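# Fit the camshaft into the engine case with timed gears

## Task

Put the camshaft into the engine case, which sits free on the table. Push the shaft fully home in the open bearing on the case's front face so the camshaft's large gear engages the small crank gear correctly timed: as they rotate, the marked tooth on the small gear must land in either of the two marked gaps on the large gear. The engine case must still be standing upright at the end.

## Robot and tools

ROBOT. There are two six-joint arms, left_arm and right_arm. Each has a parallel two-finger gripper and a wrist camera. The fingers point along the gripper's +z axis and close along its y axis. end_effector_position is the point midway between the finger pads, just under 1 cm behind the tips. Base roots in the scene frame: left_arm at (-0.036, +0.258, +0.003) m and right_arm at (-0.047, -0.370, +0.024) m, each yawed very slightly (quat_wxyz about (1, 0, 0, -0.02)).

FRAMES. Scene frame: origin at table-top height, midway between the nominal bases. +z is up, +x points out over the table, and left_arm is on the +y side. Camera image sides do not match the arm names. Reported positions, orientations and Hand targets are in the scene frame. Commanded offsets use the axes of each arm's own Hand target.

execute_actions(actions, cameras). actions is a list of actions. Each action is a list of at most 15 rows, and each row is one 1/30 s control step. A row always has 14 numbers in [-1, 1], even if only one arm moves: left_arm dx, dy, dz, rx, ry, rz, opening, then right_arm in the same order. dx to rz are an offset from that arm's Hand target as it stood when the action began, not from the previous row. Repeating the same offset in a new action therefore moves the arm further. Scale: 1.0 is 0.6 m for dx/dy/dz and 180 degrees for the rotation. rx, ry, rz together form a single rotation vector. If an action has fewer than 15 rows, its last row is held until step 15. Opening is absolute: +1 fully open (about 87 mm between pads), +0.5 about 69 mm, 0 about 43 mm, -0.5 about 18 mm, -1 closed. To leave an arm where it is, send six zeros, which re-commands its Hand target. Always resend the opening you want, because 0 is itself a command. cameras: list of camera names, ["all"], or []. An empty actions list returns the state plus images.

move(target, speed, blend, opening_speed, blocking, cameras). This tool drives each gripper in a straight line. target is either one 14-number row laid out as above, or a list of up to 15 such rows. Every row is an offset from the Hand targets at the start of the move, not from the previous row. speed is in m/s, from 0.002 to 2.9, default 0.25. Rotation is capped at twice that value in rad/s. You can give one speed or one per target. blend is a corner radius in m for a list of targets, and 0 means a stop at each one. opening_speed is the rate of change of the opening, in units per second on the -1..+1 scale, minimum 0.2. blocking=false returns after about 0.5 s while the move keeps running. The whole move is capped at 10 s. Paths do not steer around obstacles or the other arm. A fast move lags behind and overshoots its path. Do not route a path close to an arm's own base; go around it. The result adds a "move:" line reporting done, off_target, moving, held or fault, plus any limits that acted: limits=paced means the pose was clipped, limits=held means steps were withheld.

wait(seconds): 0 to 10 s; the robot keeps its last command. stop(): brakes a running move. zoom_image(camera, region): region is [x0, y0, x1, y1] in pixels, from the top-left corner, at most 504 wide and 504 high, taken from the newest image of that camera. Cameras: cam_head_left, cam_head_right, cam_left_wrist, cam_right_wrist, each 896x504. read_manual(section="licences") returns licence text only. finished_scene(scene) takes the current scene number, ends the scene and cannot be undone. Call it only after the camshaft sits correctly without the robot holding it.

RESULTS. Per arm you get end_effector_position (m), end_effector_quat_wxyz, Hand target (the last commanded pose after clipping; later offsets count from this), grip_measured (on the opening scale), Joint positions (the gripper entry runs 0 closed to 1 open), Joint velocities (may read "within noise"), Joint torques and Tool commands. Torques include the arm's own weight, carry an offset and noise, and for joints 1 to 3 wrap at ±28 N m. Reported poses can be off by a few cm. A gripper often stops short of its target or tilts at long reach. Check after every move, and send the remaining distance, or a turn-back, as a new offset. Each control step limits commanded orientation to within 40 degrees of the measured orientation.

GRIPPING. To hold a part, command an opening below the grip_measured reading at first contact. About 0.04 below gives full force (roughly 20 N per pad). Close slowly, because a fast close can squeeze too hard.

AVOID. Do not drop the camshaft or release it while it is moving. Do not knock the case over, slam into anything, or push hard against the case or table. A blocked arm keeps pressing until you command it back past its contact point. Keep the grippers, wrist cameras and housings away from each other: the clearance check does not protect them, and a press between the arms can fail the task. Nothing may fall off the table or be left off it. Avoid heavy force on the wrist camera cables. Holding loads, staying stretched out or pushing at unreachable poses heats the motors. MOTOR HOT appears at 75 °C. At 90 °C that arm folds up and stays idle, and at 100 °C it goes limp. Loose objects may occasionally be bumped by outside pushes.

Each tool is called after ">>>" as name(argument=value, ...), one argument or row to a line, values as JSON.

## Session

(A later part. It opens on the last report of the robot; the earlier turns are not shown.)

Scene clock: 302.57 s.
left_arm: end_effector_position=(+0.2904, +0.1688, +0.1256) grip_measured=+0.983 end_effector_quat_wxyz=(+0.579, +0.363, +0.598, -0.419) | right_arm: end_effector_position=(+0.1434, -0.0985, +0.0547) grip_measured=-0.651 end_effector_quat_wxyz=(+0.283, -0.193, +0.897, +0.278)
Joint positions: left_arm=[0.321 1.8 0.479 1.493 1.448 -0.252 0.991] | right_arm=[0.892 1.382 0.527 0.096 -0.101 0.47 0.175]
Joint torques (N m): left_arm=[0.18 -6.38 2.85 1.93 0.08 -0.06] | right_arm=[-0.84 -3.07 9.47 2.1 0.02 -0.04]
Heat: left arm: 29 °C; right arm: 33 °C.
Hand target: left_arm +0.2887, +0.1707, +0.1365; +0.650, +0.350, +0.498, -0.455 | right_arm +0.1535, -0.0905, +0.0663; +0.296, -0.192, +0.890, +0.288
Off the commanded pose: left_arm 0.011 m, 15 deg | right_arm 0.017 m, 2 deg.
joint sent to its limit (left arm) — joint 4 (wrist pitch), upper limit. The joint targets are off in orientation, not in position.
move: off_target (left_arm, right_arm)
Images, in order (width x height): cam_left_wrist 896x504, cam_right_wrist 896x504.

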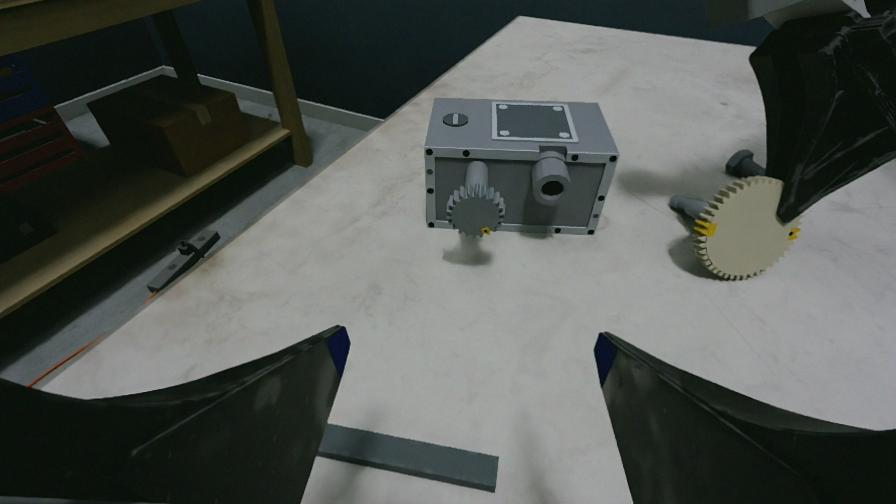

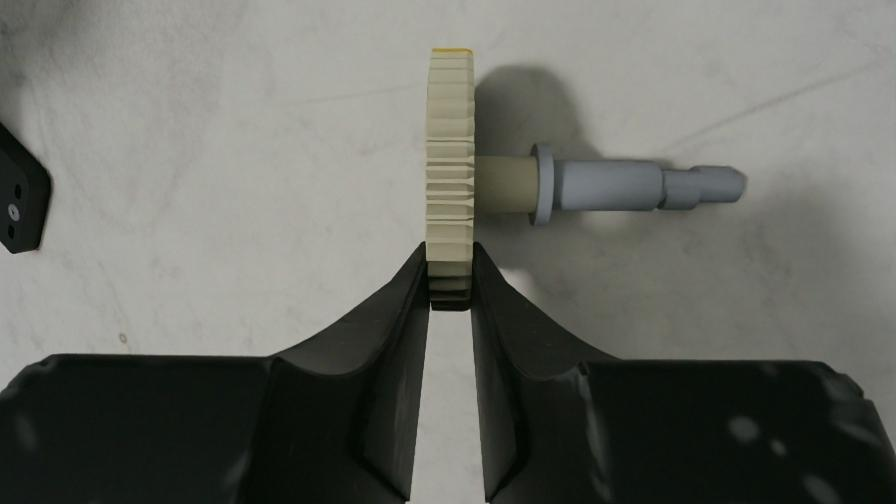

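>>> move(
  target=[
    [-0.045,0.006,-0.105,-0.064,0,0.017,1,-0.096,0.06,-0.099,0,0,0,-0.85],
    [-0.045,0.006,-0.105,-0.064,0,0.017,1,-0.285,0.187,0.128,0.149,0.227,0.014,-0.85],
  ],
  blend=[0.03,0],
  speed=0.15,
  cameras=["all"],
)

Scene clock: 344.60 s.
left_arm: end_effector_position=(+0.2712, +0.2343, +0.1374) grip_measured=+0.983 end_effector_quat_wxyz=(+0.620, +0.296, +0.635, -0.353) | right_arm: end_effector_position=(+0.2528, +0.0600, +0.1554) grip_measured=-0.651 end_effector_quat_wxyz=(+0.131, -0.166, +0.968, +0.134)
Joint positions: left_arm=[0.573 1.656 0.368 1.493 1.481 -0.284 0.991] | right_arm=[0.955 2.573 2.829 -1.449 -0.02 0.577 0.175]
Joint torques (N m): left_arm=[0.21 -5.22 2.99 1.9 0.06 -0.06] | right_arm=[0.64 -10.44 9.47 1.62 0.19 0.16]
Heat: left arm: 30 °C; right arm: 32 °C.
Hand target: left_arm +0.2690, +0.2357, +0.1462; +0.694, +0.296, +0.532, -0.385 | right_arm +0.2563, +0.0722, +0.1697; +0.000, -0.188, +0.982, +0.000
Off the commanded pose: left_arm 0.009 m, 15 deg | right_arm 0.019 m, 22 deg.
elbow stopped short (right arm): the move would have taken joint 3 (elbow) straighter than the controller allows.
joint sent to its limit (left arm) — joint 4 (wrist pitch), upper limit. The joint targets are off in orientation, not in position.
move: off_target (left_arm, right_arm)

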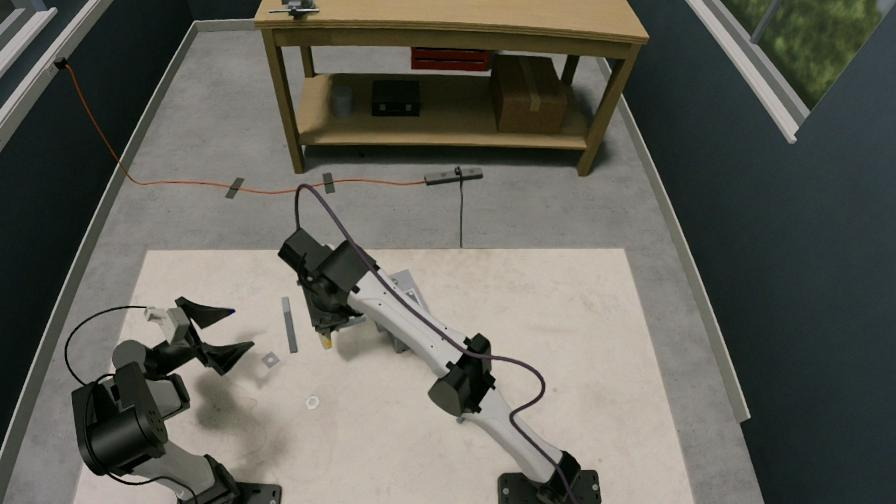

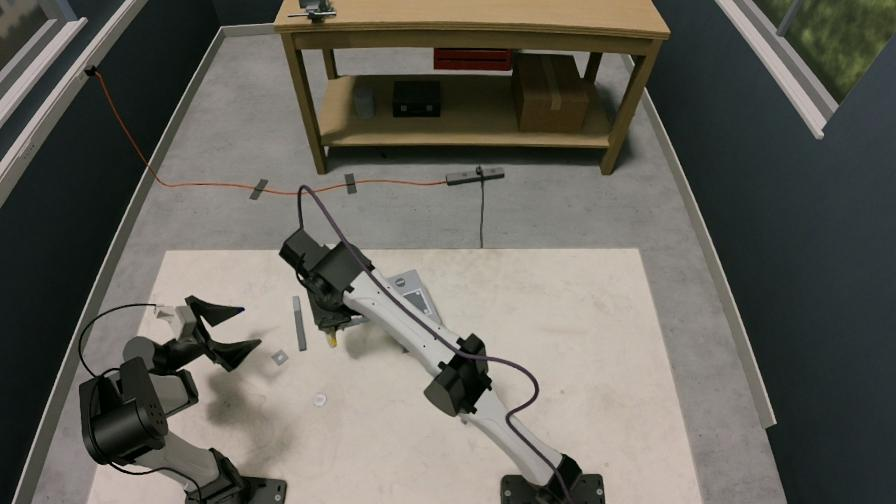

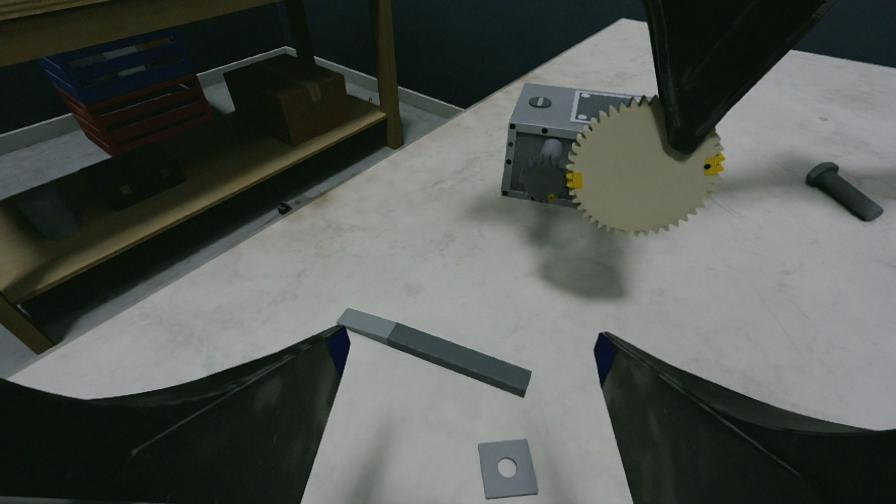

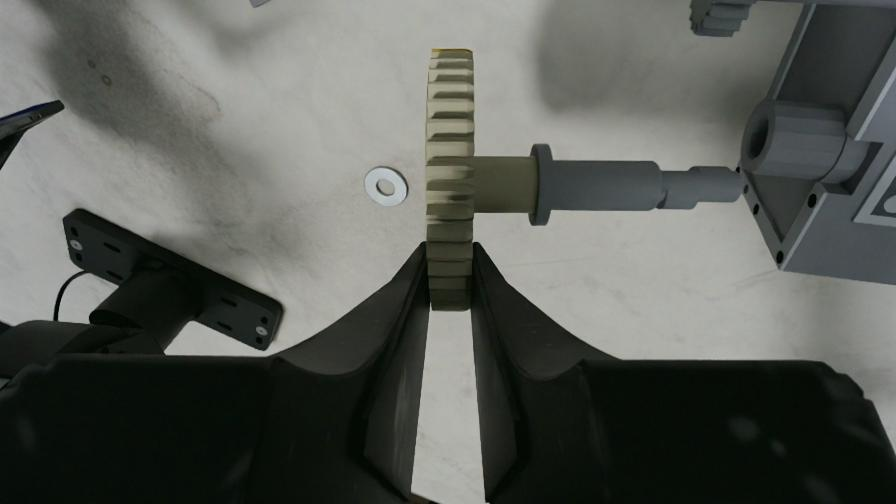

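>>> move(
  target=[
    [0,0,0,0,0,0,1,0.18,0,0,0,0,0,-0.85],
    [0,0,0,0,0,0,1,0.235,-0.158,0.092,-0.139,0,0,-0.85],
  ],
  blend=[0.03,0],
  speed=0.15,
  cameras=["all"],
)

Scene clock: 383.63 s.
left_arm: end_effector_position=(+0.2712, +0.2343, +0.1374) grip_measured=+0.983 end_effector_quat_wxyz=(+0.620, +0.296, +0.635, -0.353) | right_arm: end_effector_position=(+0.1601, -0.0705, +0.1012) grip_measured=-0.651 end_effector_quat_wxyz=(-0.055, -0.177, +0.964, +0.192)
Joint positions: left_arm=[0.573 1.656 0.368 1.493 1.481 -0.284 0.991] | right_arm=[0.784 1.954 1.522 -1.022 -0.386 0.401 0.175]
Joint torques (N m): left_arm=[0.2 -5.23 2.99 1.9 0.06 -0.06] | right_arm=[-0.36 -10.29 5.42 1.02 -0.28 -0.06]
Heat: left arm: 30 °C; right arm: 30 °C.
Hand target: left_arm +0.2690, +0.2357, +0.1462; +0.694, +0.296, +0.532, -0.385 | right_arm +0.1602, -0.0680, +0.1145; -0.041, -0.184, +0.959, +0.213
Off the commanded pose: left_arm 0.009 m, 15 deg | right_arm 0.014 m, 3 deg.
elbow stopped short (right arm): the move would have taken joint 3 (elbow) straighter than the controller allows.
joint sent to its limit (left arm) — joint 4 (wrist pitch), upper limit. The joint targets are off in orientation, not in position.
move: off_target (left_arm, right_arm)

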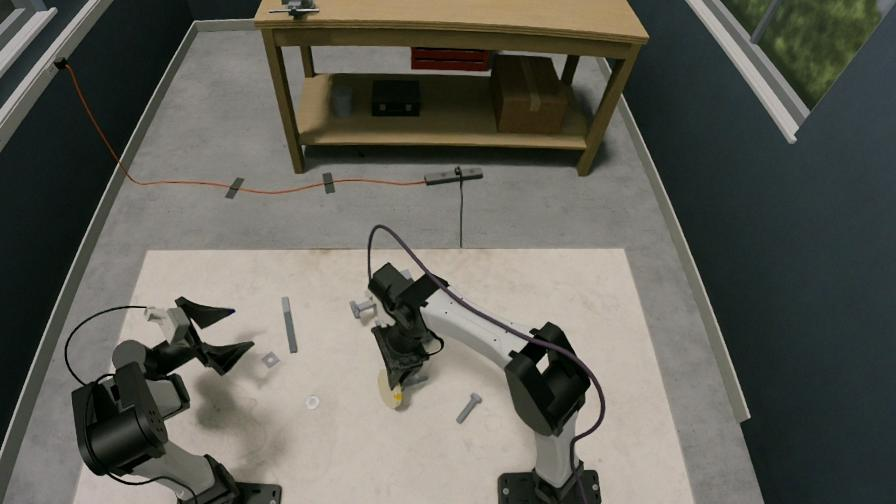

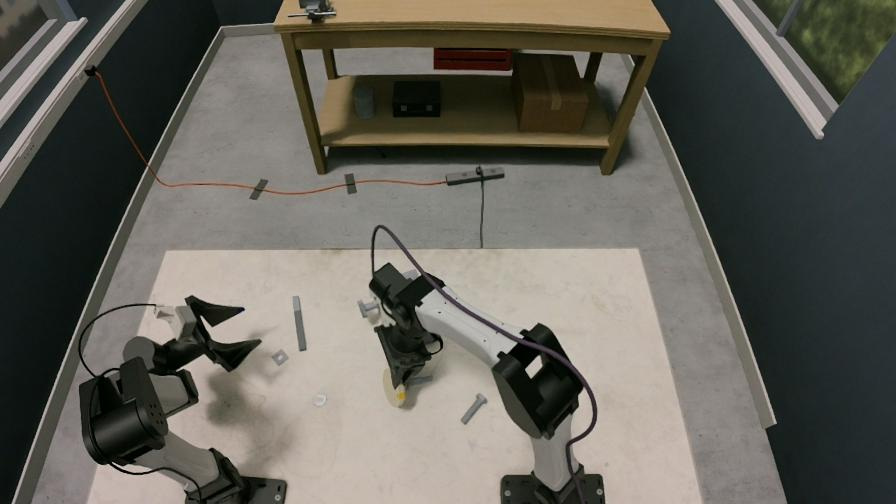

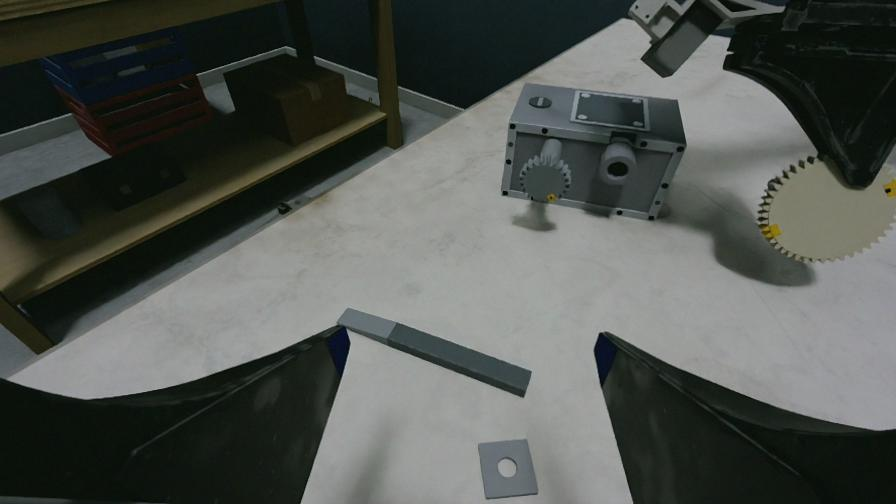

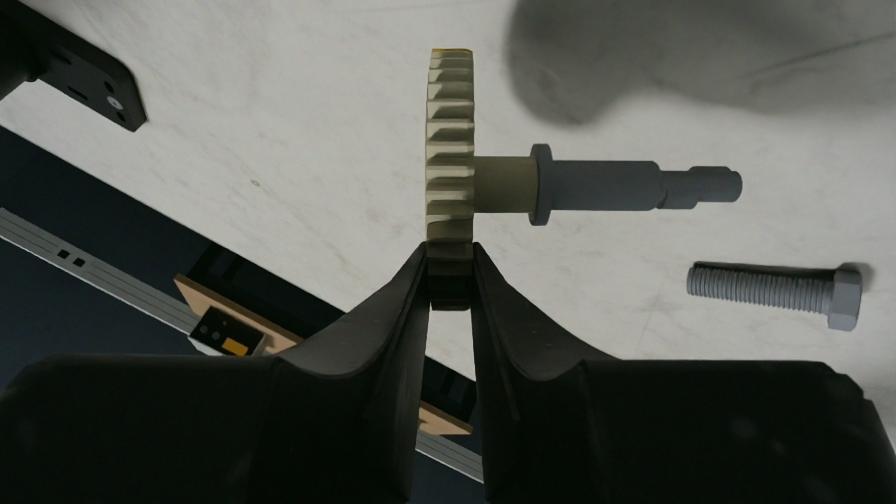

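>>> move(
  target=[0,0,0,0,0,0,1,0,-0.0225,0.048,0,0,0,-0.85],
  speed=0.08,
  cameras=["cam_left_wrist","cam_right_wrist"],
)

>>> zoom_image(
  camera="cam_left_wrist",
  region=[680, 100, 896, 340],
)

Scene clock: 390.33 s.
left_arm: end_effector_position=(+0.2712, +0.2343, +0.1374) grip_measured=+0.983 end_effector_quat_wxyz=(+0.620, +0.296, +0.635, -0.353) | right_arm: end_effector_position=(+0.1602, -0.0702, +0.0786) grip_measured=-0.651 end_effector_quat_wxyz=(-0.045, -0.180, +0.962, +0.199)
Joint positions: left_arm=[0.573 1.656 0.368 1.493 1.481 -0.284 0.991] | right_arm=[0.784 1.954 1.43 -0.905 -0.387 0.401 0.175]
Joint torques (N m): left_arm=[0.18 -5.22 3 1.9 0.06 -0.06] | right_arm=[-0.43 -8.09 5.35 1.05 -0.26 -0.04]
Heat: left arm: 30 °C; right arm: 31 °C.
Hand target: left_arm +0.2690, +0.2357, +0.1462; +0.694, +0.296, +0.532, -0.385 | right_arm +0.1602, -0.0681, +0.0828; -0.041, -0.184, +0.959, +0.213
Off the commanded pose: left_arm 0.009 m, 15 deg | right_arm 0.005 m, 2 deg.
joint sent to its limit (left arm) — joint 4 (wrist pitch), upper limit. The joint targets are off in orientation, not in position.
move: off_target (left_arm)
Images, in order (width x height): cam_left_wrist 896x504, cam_right_wrist 896x504.

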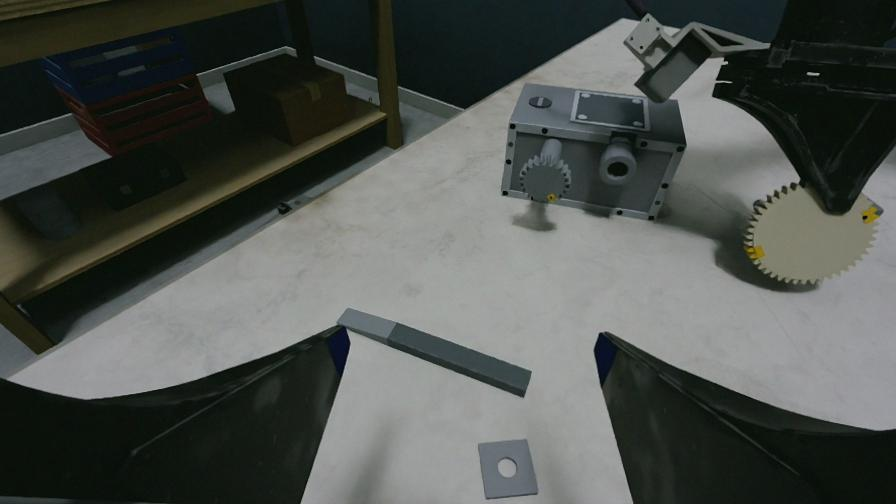

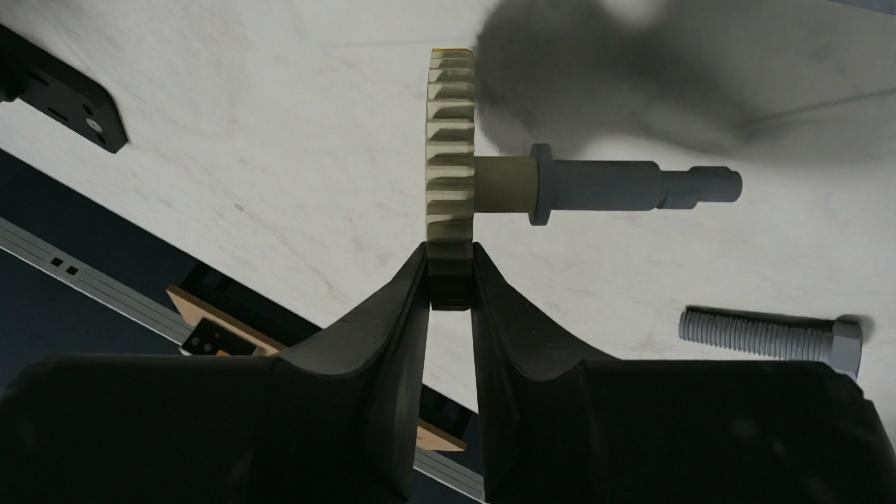

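Scaled by 2.100 from the camera's 896x504 image, which has a finer 1280x720 frame.

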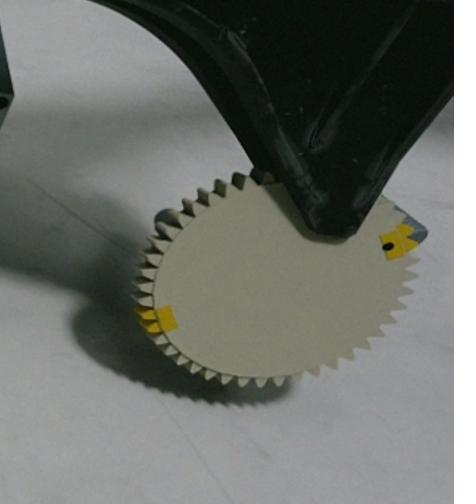

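>>> move(
  target=[0,0,0,0,0,0,1,0,-0.0085,0.0185,0,0,0,-0.85],
  speed=0.06,
  cameras=["cam_left_wrist","cam_right_wrist"],
)

>>> zoom_image(
  camera="cam_left_wrist",
  region=[680, 100, 896, 340],
)

Scene clock: 397.50 s.
left_arm: end_effector_position=(+0.2712, +0.2343, +0.1374) grip_measured=+0.983 end_effector_quat_wxyz=(+0.620, +0.296, +0.635, -0.353) | right_arm: end_effector_position=(+0.1607, -0.0698, +0.0709) grip_measured=-0.651 end_effector_quat_wxyz=(-0.040, -0.181, +0.962, +0.202)
Joint positions: left_arm=[0.573 1.656 0.368 1.493 1.481 -0.284 0.991] | right_arm=[0.784 1.954 1.398 -0.86 -0.387 0.401 0.175]
Joint torques (N m): left_arm=[0.21 -5.23 2.99 1.89 0.06 -0.06] | right_arm=[-0.4 -7.08 5.38 1.14 -0.25 -0.04]
Heat: left arm: 30 °C; right arm: 31 °C.
Hand target: left_arm +0.2690, +0.2357, +0.1462; +0.694, +0.296, +0.532, -0.385 | right_arm +0.1602, -0.0680, +0.0705; -0.041, -0.184, +0.959, +0.213
Off the commanded pose: left_arm 0.009 m, 15 deg | right_arm 0.002 m, 1 deg.
joint sent to its limit (left arm) — joint 4 (wrist pitch), upper limit. The joint targets are off in orientation, not in position.
move: off_target (left_arm)
Images, in order (width x height): cam_left_wrist 896x504, cam_right_wrist 896x504.

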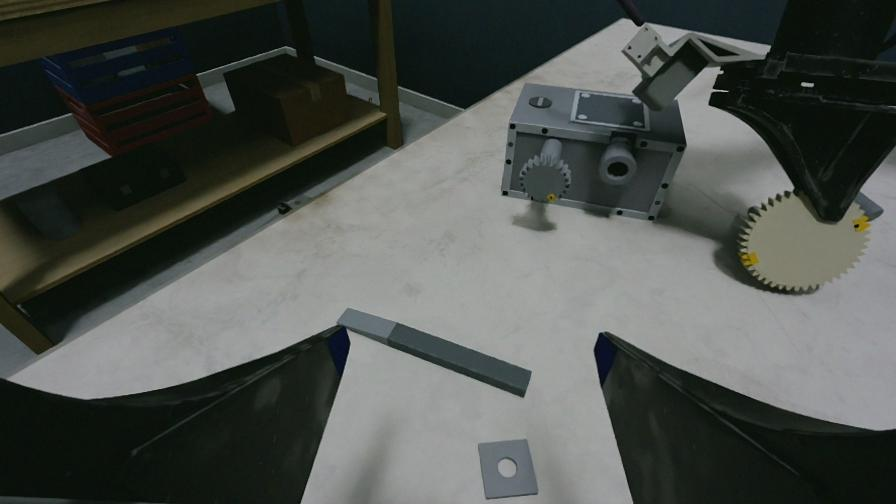

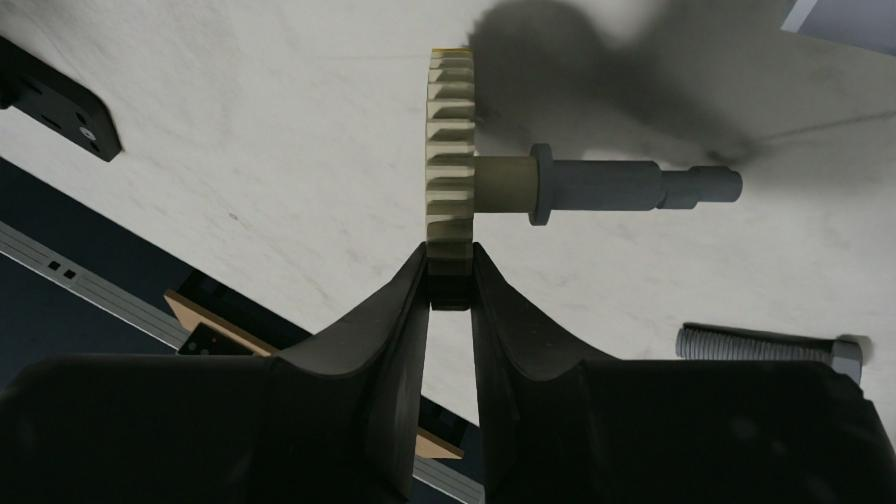

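Scaled by 2.100 from the camera's 896x504 image, which has a finer 1280x720 frame.

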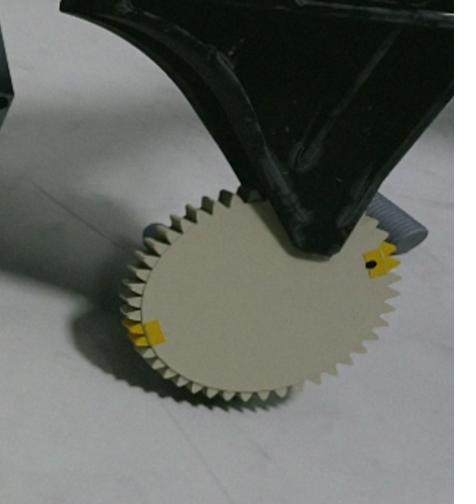

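>>> move(
  target=[0,0,0,0,0,0,1,0,-0.0065,0.014,0,0,0,-0.85],
  speed=0.04,
  cameras=["cam_left_wrist","cam_right_wrist"],
)

>>> zoom_image(
  camera="cam_left_wrist",
  region=[680, 100, 896, 340],
)

Scene clock: 407.13 s.
left_arm: end_effector_position=(+0.2712, +0.2343, +0.1374) grip_measured=+0.983 end_effector_quat_wxyz=(+0.620, +0.296, +0.635, -0.353) | right_arm: end_effector_position=(+0.1602, -0.0692, +0.0664) grip_measured=-0.650 end_effector_quat_wxyz=(-0.040, -0.181, +0.961, +0.205)
Joint positions: left_arm=[0.573 1.656 0.368 1.493 1.481 -0.284 0.991] | right_arm=[0.784 1.958 1.385 -0.84 -0.392 0.401 0.175]
Joint torques (N m): left_arm=[0.2 -5.23 2.99 1.9 0.06 -0.06] | right_arm=[-0.43 -6.48 4.46 1.28 -0.23 -0.06]
Heat: left arm: 30 °C; right arm: 31 °C.
Hand target: left_arm +0.2690, +0.2357, +0.1462; +0.694, +0.296, +0.532, -0.385 | right_arm +0.1602, -0.0680, +0.0613; -0.041, -0.184, +0.959, +0.213
Off the commanded pose: left_arm 0.009 m, 15 deg | right_arm 0.005 m, 1 deg.
joint sent to its limit (left arm) — joint 4 (wrist pitch), upper limit. The joint targets are off in orientation, not in position.
move: off_target (left_arm)
Images, in order (width x height): cam_left_wrist 896x504, cam_right_wrist 896x504.

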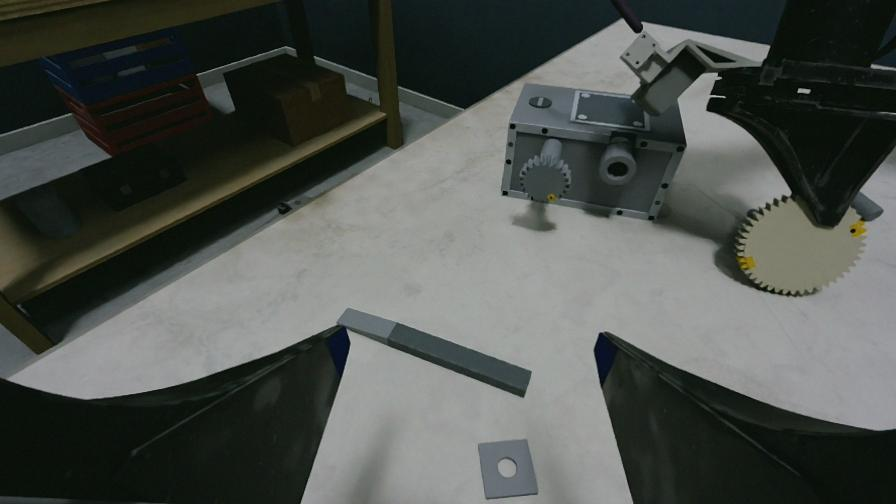

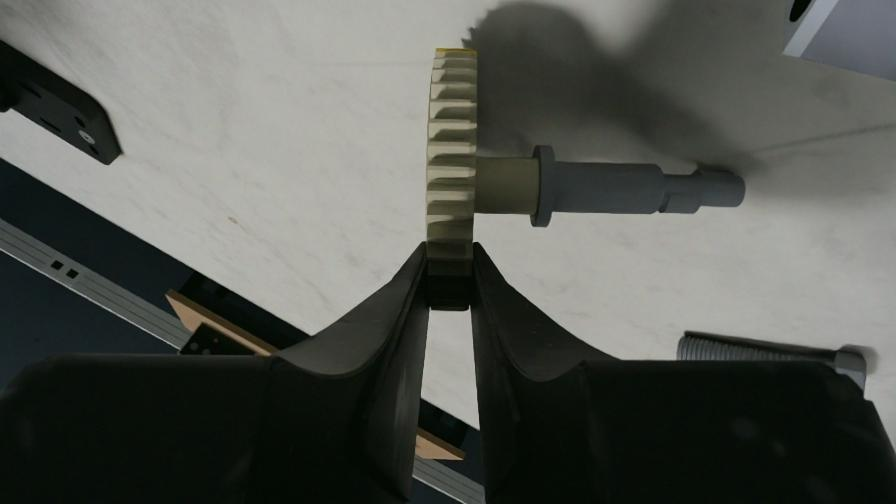

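Scaled by 2.100 from the camera's 896x504 image, which has a finer 1280x720 frame.

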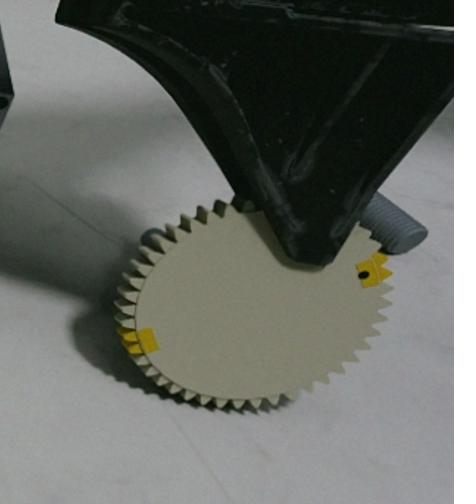

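>>> move(
  target=[
    [0,0,0,0,0,0,1,0,-0.003,0.006,0,0,0,-0.85],
    [0,0,0,0,0,0,1,0,-0.003,0.006,0,0,0,0.1],
  ],
  speed=0.04,
  opening_speed=0.7,
  cameras=["cam_left_wrist","cam_right_wrist"],
)

>>> zoom_image(
  camera="cam_left_wrist",
  region=[680, 100, 896, 340],
)

Scene clock: 418.40 s.
left_arm: end_effector_position=(+0.2712, +0.2343, +0.1374) grip_measured=+0.983 end_effector_quat_wxyz=(+0.620, +0.296, +0.635, -0.353) | right_arm: end_effector_position=(+0.1596, -0.0668, +0.0604) grip_measured=+0.100 end_effector_quat_wxyz=(-0.042, -0.182, +0.959, +0.212)
Joint positions: left_arm=[0.573 1.656 0.368 1.493 1.481 -0.284 0.991] | right_arm=[0.784 1.968 1.368 -0.809 -0.406 0.401 0.55]
Joint torques (N m): left_arm=[0.21 -5.23 2.97 1.9 0.07 -0.06] | right_arm=[-0.36 -6.94 5.18 1.09 -0.1 -0.02]
Heat: left arm: 30 °C; right arm: 30 °C.
Hand target: left_arm +0.2690, +0.2357, +0.1462; +0.694, +0.296, +0.532, -0.385 | right_arm +0.1601, -0.0682, +0.0571; -0.041, -0.183, +0.959, +0.213
Off the commanded pose: left_arm 0.009 m, 15 deg | right_arm 0.003 m, 0 deg.
joint sent to its limit (left arm) — joint 4 (wrist pitch), upper limit. The joint targets are off in orientation, not in position.
move: off_target (left_arm)
Images, in order (width x height): cam_left_wrist 896x504, cam_right_wrist 896x504.

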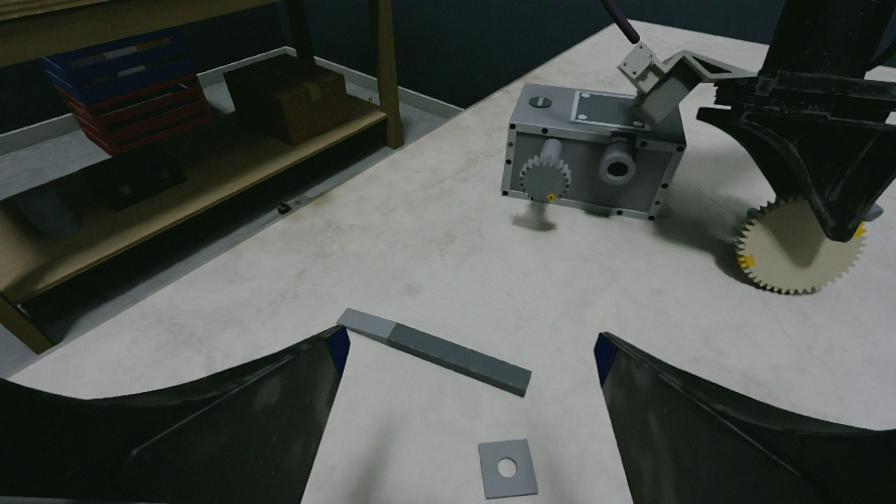

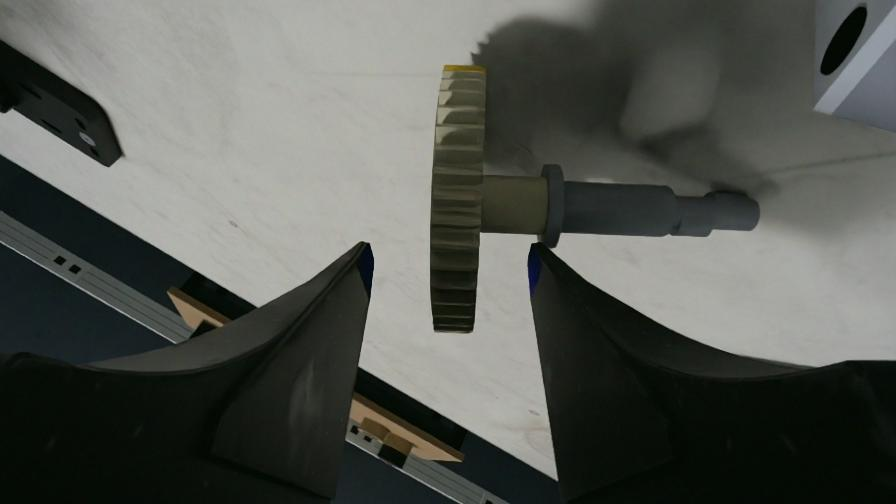

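Scaled by 2.100 from the camera's 896x504 image, which has a finer 1280x720 frame.

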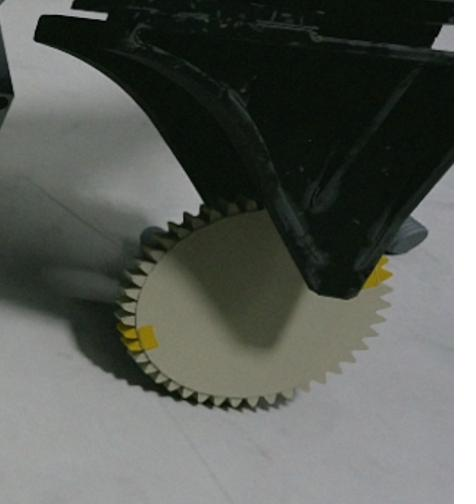

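>>> move(
  target=[
    [0,0,0,0,0,0,1,0,0,-0.15,0,0,0,0.2],
    [0,0,0,0,0,0,1,0.0755,0.001,-0.075,0,-0.1806,0,0.2],
  ],
  blend=[0.02,0],
  speed=0.15,
  cameras=["cam_left_wrist","cam_right_wrist"],
)

>>> zoom_image(
  camera="cam_left_wrist",
  region=[680, 100, 896, 340],
)

Scene clock: 463.33 s.
left_arm: end_effector_position=(+0.2712, +0.2343, +0.1374) grip_measured=+0.983 end_effector_quat_wxyz=(+0.620, +0.296, +0.635, -0.353) | right_arm: end_effector_position=(+0.1250, -0.1043, +0.0957) grip_measured=+0.200 end_effector_quat_wxyz=(+0.219, -0.120, +0.936, +0.249)
Joint positions: left_arm=[0.573 1.656 0.368 1.493 1.481 -0.284 0.991] | right_arm=[0.928 1.292 0.723 -0.328 -0.057 0.652 0.6]
Joint torques (N m): left_arm=[0.18 -5.23 2.99 1.9 0.06 -0.06] | right_arm=[0.58 -4.4 5.65 2.09 0.21 0.15]
Heat: left arm: 31 °C; right arm: 27 °C.
Hand target: left_arm +0.2690, +0.2357, +0.1462; +0.694, +0.296, +0.532, -0.385 | right_arm +0.1250, -0.1020, +0.0983; +0.229, -0.117, +0.932, +0.256
Off the commanded pose: left_arm 0.009 m, 15 deg | right_arm 0.003 m, 1 deg.
joint sent to its limit (left arm) — joint 4 (wrist pitch), upper limit. The joint targets are off in orientation, not in position.
move: off_target (left_arm)
Images, in order (width x height): cam_left_wrist 896x504, cam_right_wrist 896x504.

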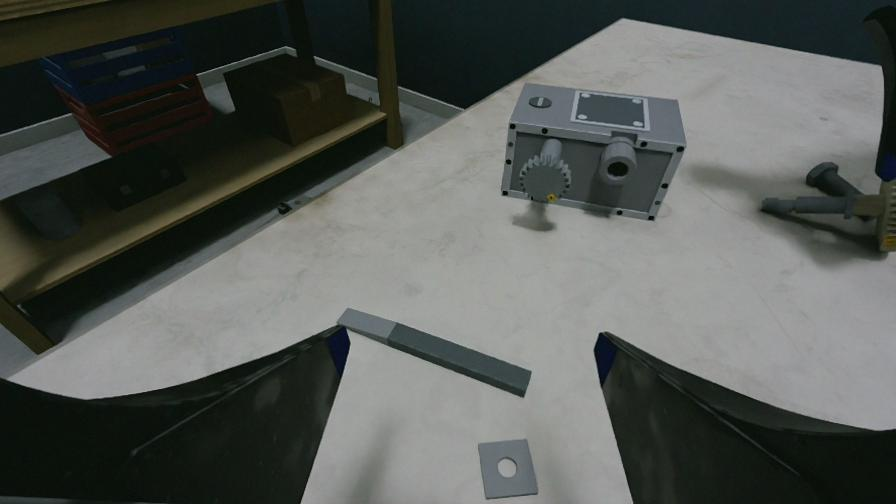

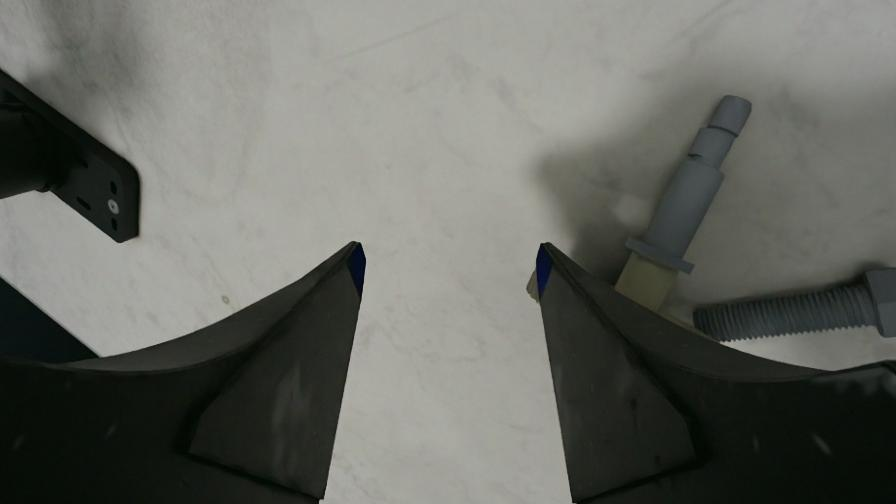

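Scaled by 2.100 from the camera's 896x504 image, which has a finer 1280x720 frame.

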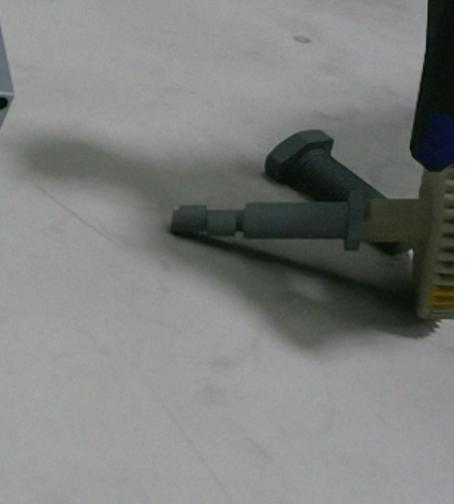

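>>> move(
  target=[0,0,0,0,0,0,1,0,0,-0.2,0,0,0,0.2],
  speed=0.15,
  cameras=["all"],
)

>>> zoom_image(
  camera="cam_head_left",
  region=[330, 250, 500, 440],
)

Scene clock: 469.30 s.
left_arm: end_effector_position=(+0.2712, +0.2343, +0.1374) grip_measured=+0.983 end_effector_quat_wxyz=(+0.620, +0.296, +0.635, -0.353) | right_arm: end_effector_position=(+0.0770, -0.1687, +0.1774) grip_measured=+0.200 end_effector_quat_wxyz=(+0.218, -0.115, +0.938, +0.245)
Joint positions: left_arm=[0.573 1.656 0.368 1.493 1.481 -0.284 0.991] | right_arm=[0.913 0.916 0.858 -0.847 -0.058 0.647 0.6]
Joint torques (N m): left_arm=[0.24 -5.23 2.99 1.9 0.07 -0.06] | right_arm=[-0.85 -1.13 9.99 1.8 0.03 -0.07]
Heat: left arm: 31 °C; right arm: 27 °C.
Hand target: left_arm +0.2690, +0.2357, +0.1462; +0.694, +0.296, +0.532, -0.385 | right_arm +0.0810, -0.1656, +0.1900; +0.229, -0.117, +0.932, +0.256
Off the commanded pose: left_arm 0.009 m, 15 deg | right_arm 0.014 m, 2 deg.
joint sent to its limit (left arm) — joint 4 (wrist pitch), upper limit. The joint targets are off in orientation, not in position.
move: off_target (left_arm, right_arm)

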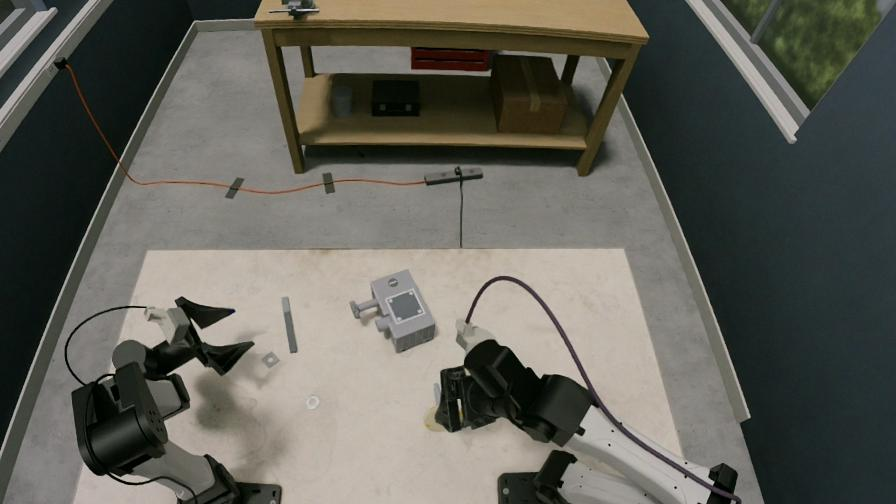

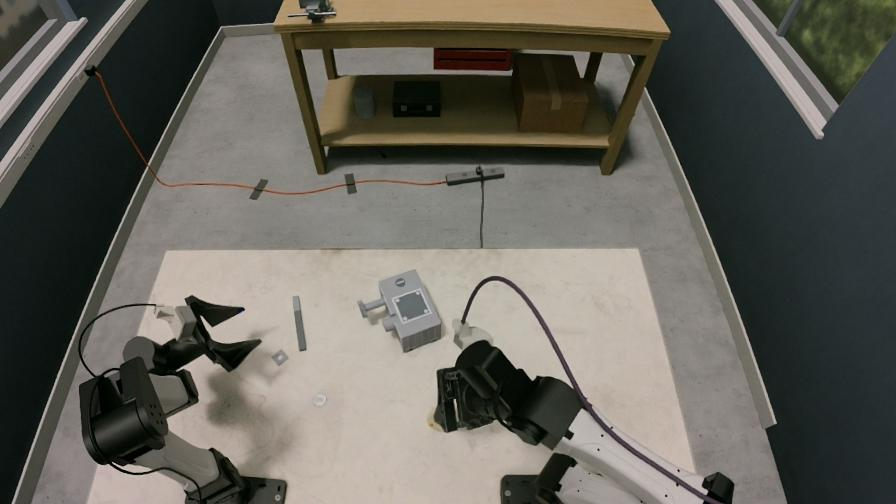

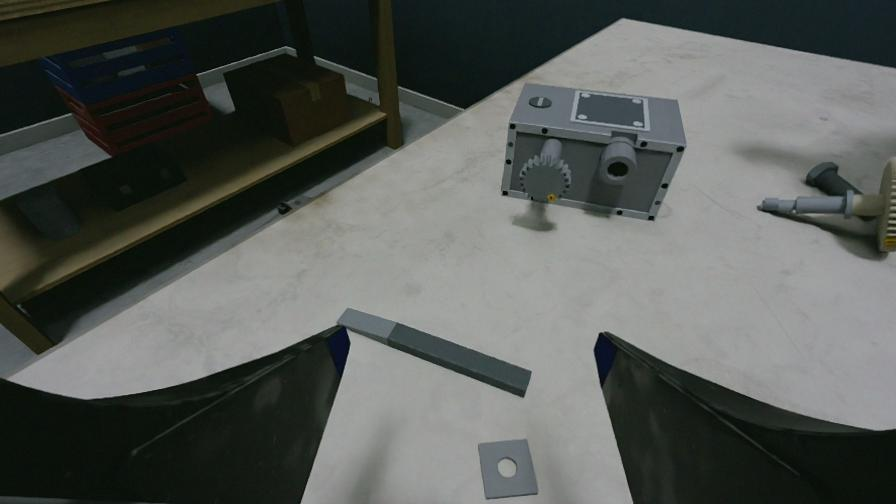

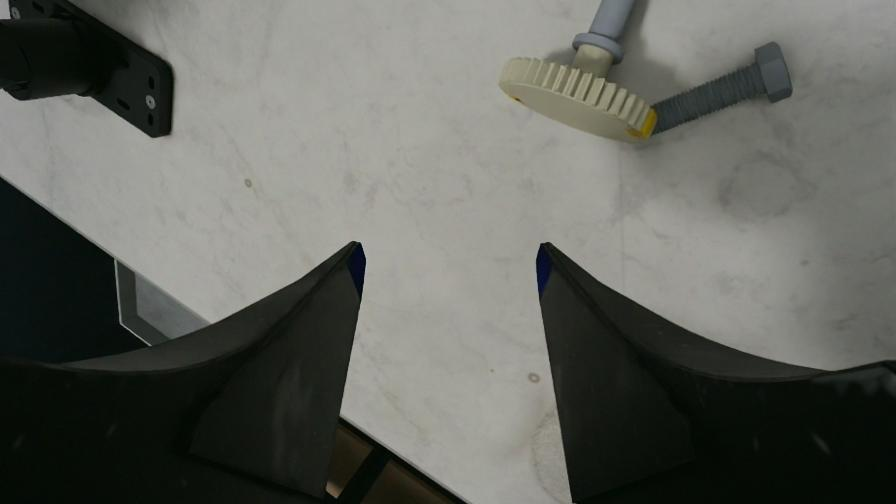

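Scaled by 2.653 from the camera's 896x504 image, which has a finer 1280x720 frame.

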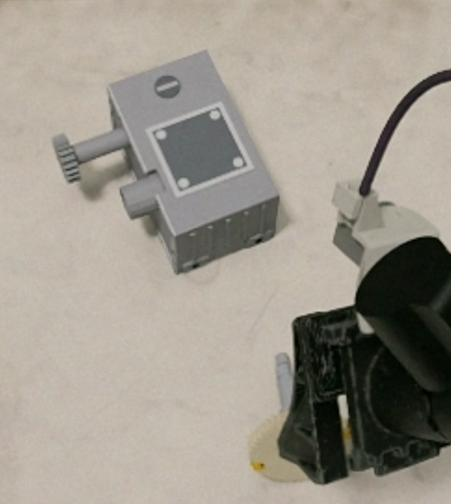

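>>> move(
  target=[0,0,0,0,0,0,1,-0.024,-0.178,0.076,-0.186,0.156,-0.287,0.2],
  speed=0.15,
  cameras=["cam_left_wrist","cam_right_wrist","cam_head_left"],
)

Scene clock: 508.40 s.
left_arm: end_effector_position=(+0.2712, +0.2343, +0.1374) grip_measured=+0.983 end_effector_quat_wxyz=(+0.620, +0.296, +0.635, -0.353) | right_arm: end_effector_position=(+0.1376, -0.2299, +0.1122) grip_measured=+0.200 end_effector_quat_wxyz=(+0.040, -0.610, +0.710, +0.349)
Joint positions: left_arm=[0.573 1.656 0.368 1.493 1.481 -0.284 0.991] | right_arm=[0.34 1.67 1.172 -1.324 -0.681 -1.211 0.6]
Joint torques (N m): left_arm=[0.21 -5.22 2.99 1.9 0.06 -0.06] | right_arm=[-0.87 -4.38 8.42 0.04 -0.28 -0.11]
Heat: left arm: 31 °C; right arm: 27 °C.
Hand target: left_arm +0.2690, +0.2357, +0.1462; +0.694, +0.296, +0.532, -0.385 | right_arm +0.1460, -0.2300, +0.1170; +0.051, -0.615, +0.707, +0.345
Off the commanded pose: left_arm 0.009 m, 15 deg | right_arm 0.010 m, 1 deg.
joint sent to its limit (left arm) — joint 4 (wrist pitch), upper limit. The joint targets are off in orientation, not in position.
move: off_target (left_arm)
Images, in order (width x height): cam_head_left 896x504, cam_left_wrist 896x504, cam_right_wrist 896x504.

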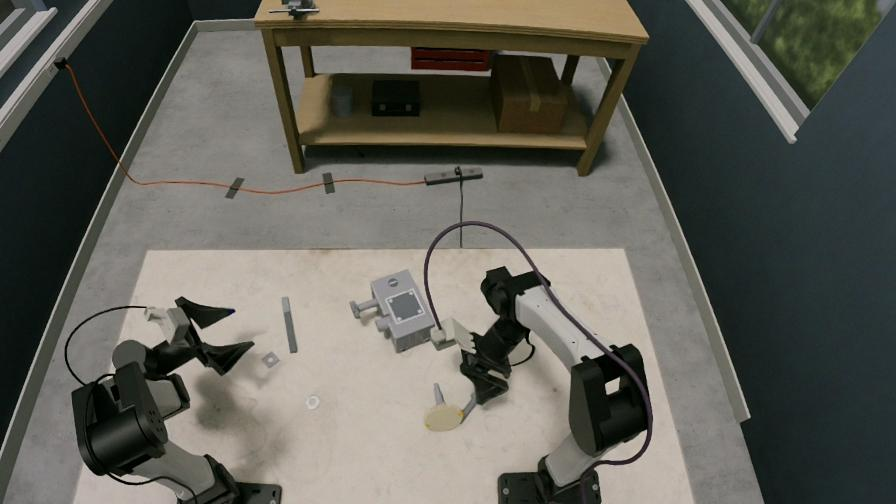

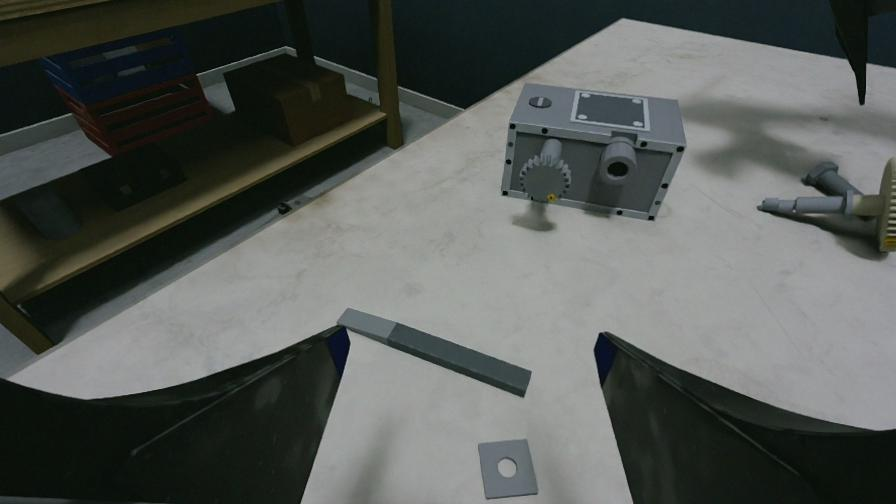

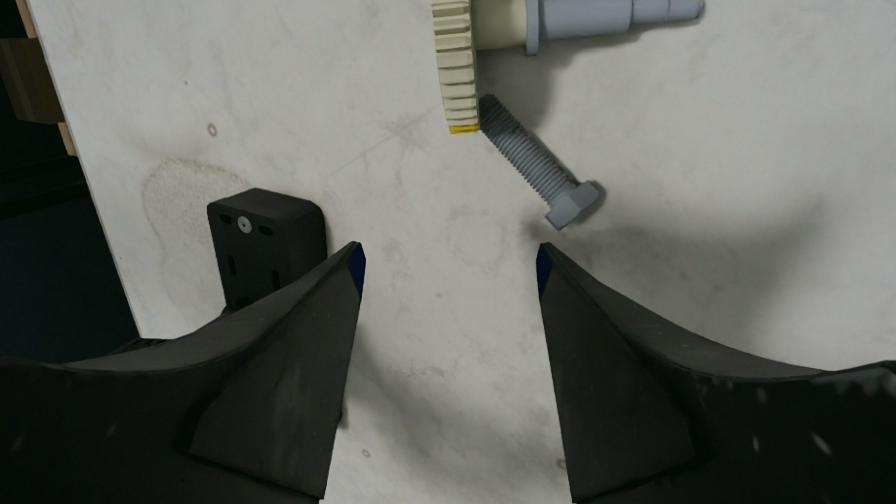

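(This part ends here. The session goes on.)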